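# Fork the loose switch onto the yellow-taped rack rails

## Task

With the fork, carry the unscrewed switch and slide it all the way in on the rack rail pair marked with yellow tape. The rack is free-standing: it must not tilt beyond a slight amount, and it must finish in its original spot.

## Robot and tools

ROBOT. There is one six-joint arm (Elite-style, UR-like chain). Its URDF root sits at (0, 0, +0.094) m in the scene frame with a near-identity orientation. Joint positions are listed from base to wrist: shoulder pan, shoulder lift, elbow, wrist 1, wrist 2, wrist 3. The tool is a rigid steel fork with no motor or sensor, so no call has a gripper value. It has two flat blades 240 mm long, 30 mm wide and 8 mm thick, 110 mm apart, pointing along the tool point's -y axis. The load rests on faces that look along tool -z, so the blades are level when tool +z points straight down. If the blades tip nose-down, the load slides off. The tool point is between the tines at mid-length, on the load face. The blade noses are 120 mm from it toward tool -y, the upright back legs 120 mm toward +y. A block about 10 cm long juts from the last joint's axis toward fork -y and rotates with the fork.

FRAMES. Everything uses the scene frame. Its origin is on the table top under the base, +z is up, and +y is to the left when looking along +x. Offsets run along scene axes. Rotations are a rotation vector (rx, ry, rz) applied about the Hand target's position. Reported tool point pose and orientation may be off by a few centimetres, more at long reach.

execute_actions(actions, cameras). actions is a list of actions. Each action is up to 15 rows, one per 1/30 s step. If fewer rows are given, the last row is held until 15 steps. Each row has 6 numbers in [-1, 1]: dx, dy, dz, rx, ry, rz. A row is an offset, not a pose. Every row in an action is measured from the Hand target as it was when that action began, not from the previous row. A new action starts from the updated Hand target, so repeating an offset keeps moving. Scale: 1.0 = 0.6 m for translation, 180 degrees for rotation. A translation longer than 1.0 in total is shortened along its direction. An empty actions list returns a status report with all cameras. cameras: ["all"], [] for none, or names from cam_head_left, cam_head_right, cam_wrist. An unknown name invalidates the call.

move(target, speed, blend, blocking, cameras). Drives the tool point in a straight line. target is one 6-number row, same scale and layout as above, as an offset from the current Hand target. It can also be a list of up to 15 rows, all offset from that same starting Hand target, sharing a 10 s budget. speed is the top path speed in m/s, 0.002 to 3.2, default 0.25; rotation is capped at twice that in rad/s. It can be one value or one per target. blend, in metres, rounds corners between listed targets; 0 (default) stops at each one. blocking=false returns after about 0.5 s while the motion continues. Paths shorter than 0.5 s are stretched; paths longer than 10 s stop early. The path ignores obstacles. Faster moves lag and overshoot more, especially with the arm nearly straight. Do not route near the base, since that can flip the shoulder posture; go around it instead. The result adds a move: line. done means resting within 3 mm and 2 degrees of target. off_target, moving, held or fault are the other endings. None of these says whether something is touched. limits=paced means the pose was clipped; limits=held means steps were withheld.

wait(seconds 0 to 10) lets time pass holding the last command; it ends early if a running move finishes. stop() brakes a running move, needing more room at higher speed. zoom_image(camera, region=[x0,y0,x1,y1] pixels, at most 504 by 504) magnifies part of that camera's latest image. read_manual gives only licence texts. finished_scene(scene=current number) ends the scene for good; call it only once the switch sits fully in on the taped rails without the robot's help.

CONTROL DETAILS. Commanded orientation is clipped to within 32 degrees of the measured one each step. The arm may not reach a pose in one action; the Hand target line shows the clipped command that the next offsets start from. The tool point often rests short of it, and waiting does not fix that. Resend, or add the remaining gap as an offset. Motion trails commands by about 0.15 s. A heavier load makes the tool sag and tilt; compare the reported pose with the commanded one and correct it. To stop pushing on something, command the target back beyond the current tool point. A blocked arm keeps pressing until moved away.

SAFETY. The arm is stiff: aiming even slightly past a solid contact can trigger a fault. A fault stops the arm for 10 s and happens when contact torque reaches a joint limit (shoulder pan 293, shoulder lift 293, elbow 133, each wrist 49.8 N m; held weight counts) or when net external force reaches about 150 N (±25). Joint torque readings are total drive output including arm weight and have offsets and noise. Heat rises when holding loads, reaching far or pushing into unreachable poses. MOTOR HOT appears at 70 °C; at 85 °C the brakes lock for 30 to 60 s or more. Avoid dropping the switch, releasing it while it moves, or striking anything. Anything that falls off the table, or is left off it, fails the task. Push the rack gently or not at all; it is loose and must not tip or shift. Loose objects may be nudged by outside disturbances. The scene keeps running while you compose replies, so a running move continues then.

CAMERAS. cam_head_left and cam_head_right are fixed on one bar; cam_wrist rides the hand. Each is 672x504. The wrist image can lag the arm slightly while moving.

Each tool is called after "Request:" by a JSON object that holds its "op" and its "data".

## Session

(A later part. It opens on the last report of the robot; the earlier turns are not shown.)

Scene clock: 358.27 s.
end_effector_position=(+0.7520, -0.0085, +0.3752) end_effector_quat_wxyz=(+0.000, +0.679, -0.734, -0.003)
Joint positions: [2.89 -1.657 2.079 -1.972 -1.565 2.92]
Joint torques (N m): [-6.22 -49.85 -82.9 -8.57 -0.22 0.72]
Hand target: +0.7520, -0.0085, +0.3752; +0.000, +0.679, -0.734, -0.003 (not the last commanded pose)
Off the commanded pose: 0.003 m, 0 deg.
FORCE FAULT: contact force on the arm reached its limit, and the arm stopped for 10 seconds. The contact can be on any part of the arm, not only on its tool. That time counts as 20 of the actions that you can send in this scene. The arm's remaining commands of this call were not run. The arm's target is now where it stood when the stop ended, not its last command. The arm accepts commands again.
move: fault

Request:
{"op": "move", "data": {"target": [-0.15,0.012,0,0,0,0], "speed": 0.15, "cameras": ["all"]}}

Request:
{"op": "zoom_image", "data": {"camera": "cam_head_right", "region": [300, 130, 440, 270]}}

Request:
{"op": "zoom_image", "data": {"camera": "cam_head_left", "region": [300, 130, 440, 270]}}

Scene clock: 367.77 s.
end_effector_position=(+0.6622, -0.0013, +0.3751) end_effector_quat_wxyz=(+0.000, +0.679, -0.734, -0.003) end_effector_velocity=(-0.002, +0.000, +0.001) end_effector_angular_velocity=(+0.000, +0.000, +0.000)
Joint positions: [2.85 -1.827 2.212 -1.936 -1.566 2.881]
Joint velocities: [-0.001 -0.005 0.002 0.002 0 -0.001]
Joint torques (N m): [-21.59 -48.12 -71.85 -5.55 0.73 -2.23]
Hand target: +0.6620, -0.0013, +0.3752; +0.000, +0.679, -0.734, -0.003
Off the commanded pose: 0.000 m, 0 deg.
move: done
camera_calibration:
cam_wrist: T_world_to_cam=[[-0.089781, -0.995476, -0.0311074, 0.0793526], [-0.933431, 0.0732103, 0.351209, 0.3578], [-0.347342, 0.0605685, -0.93578, 0.675529], [0, 0, 0, 1]] pos_world=[0.575746, 0.0118832, 0.508952]

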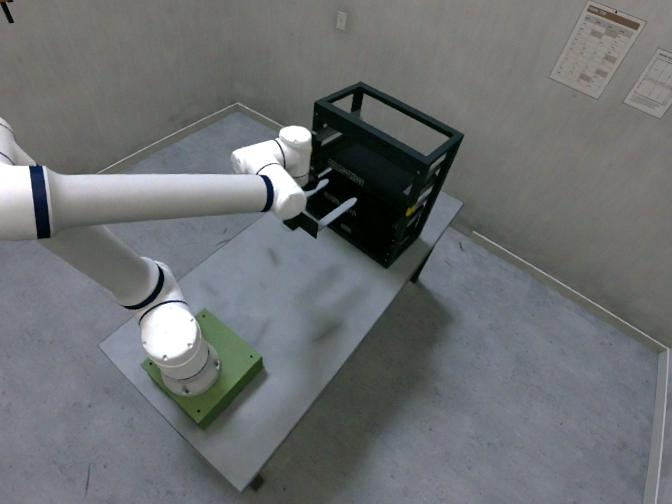

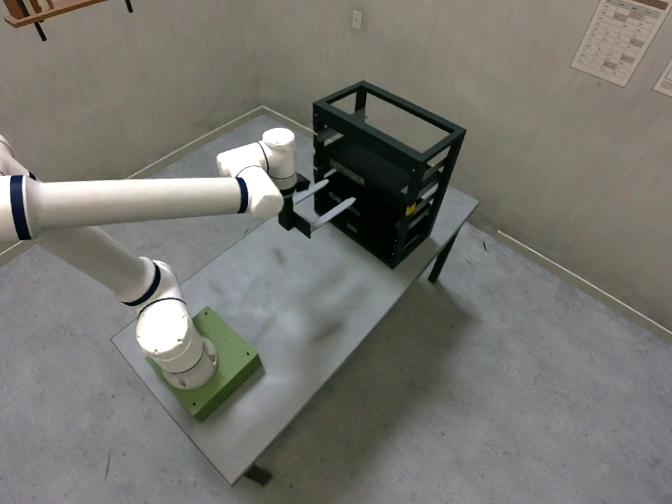

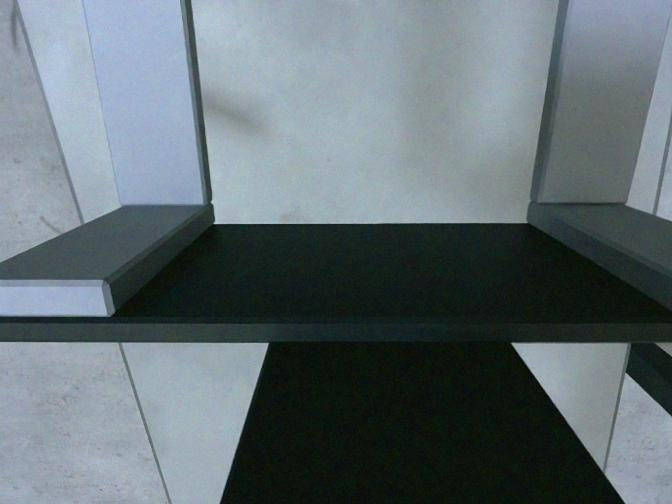

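Scaled by 3.600.

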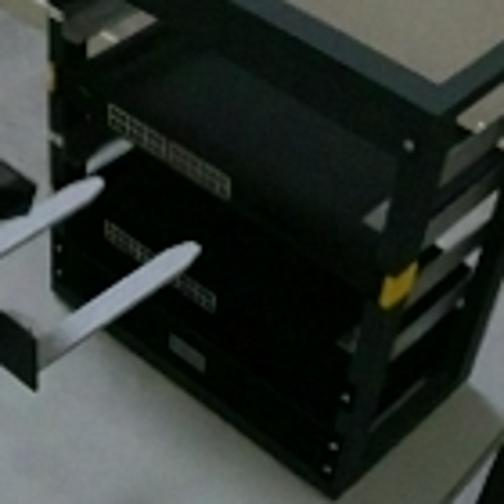

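Scaled by 3.600.

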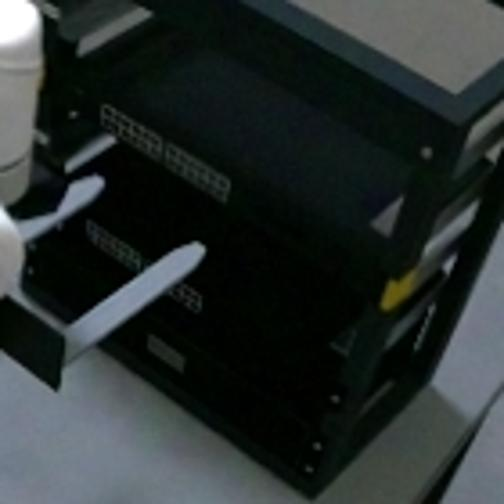

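Request:
{"op": "finished_scene", "data": {"scene": 1}}

The scene is finished: the task was done.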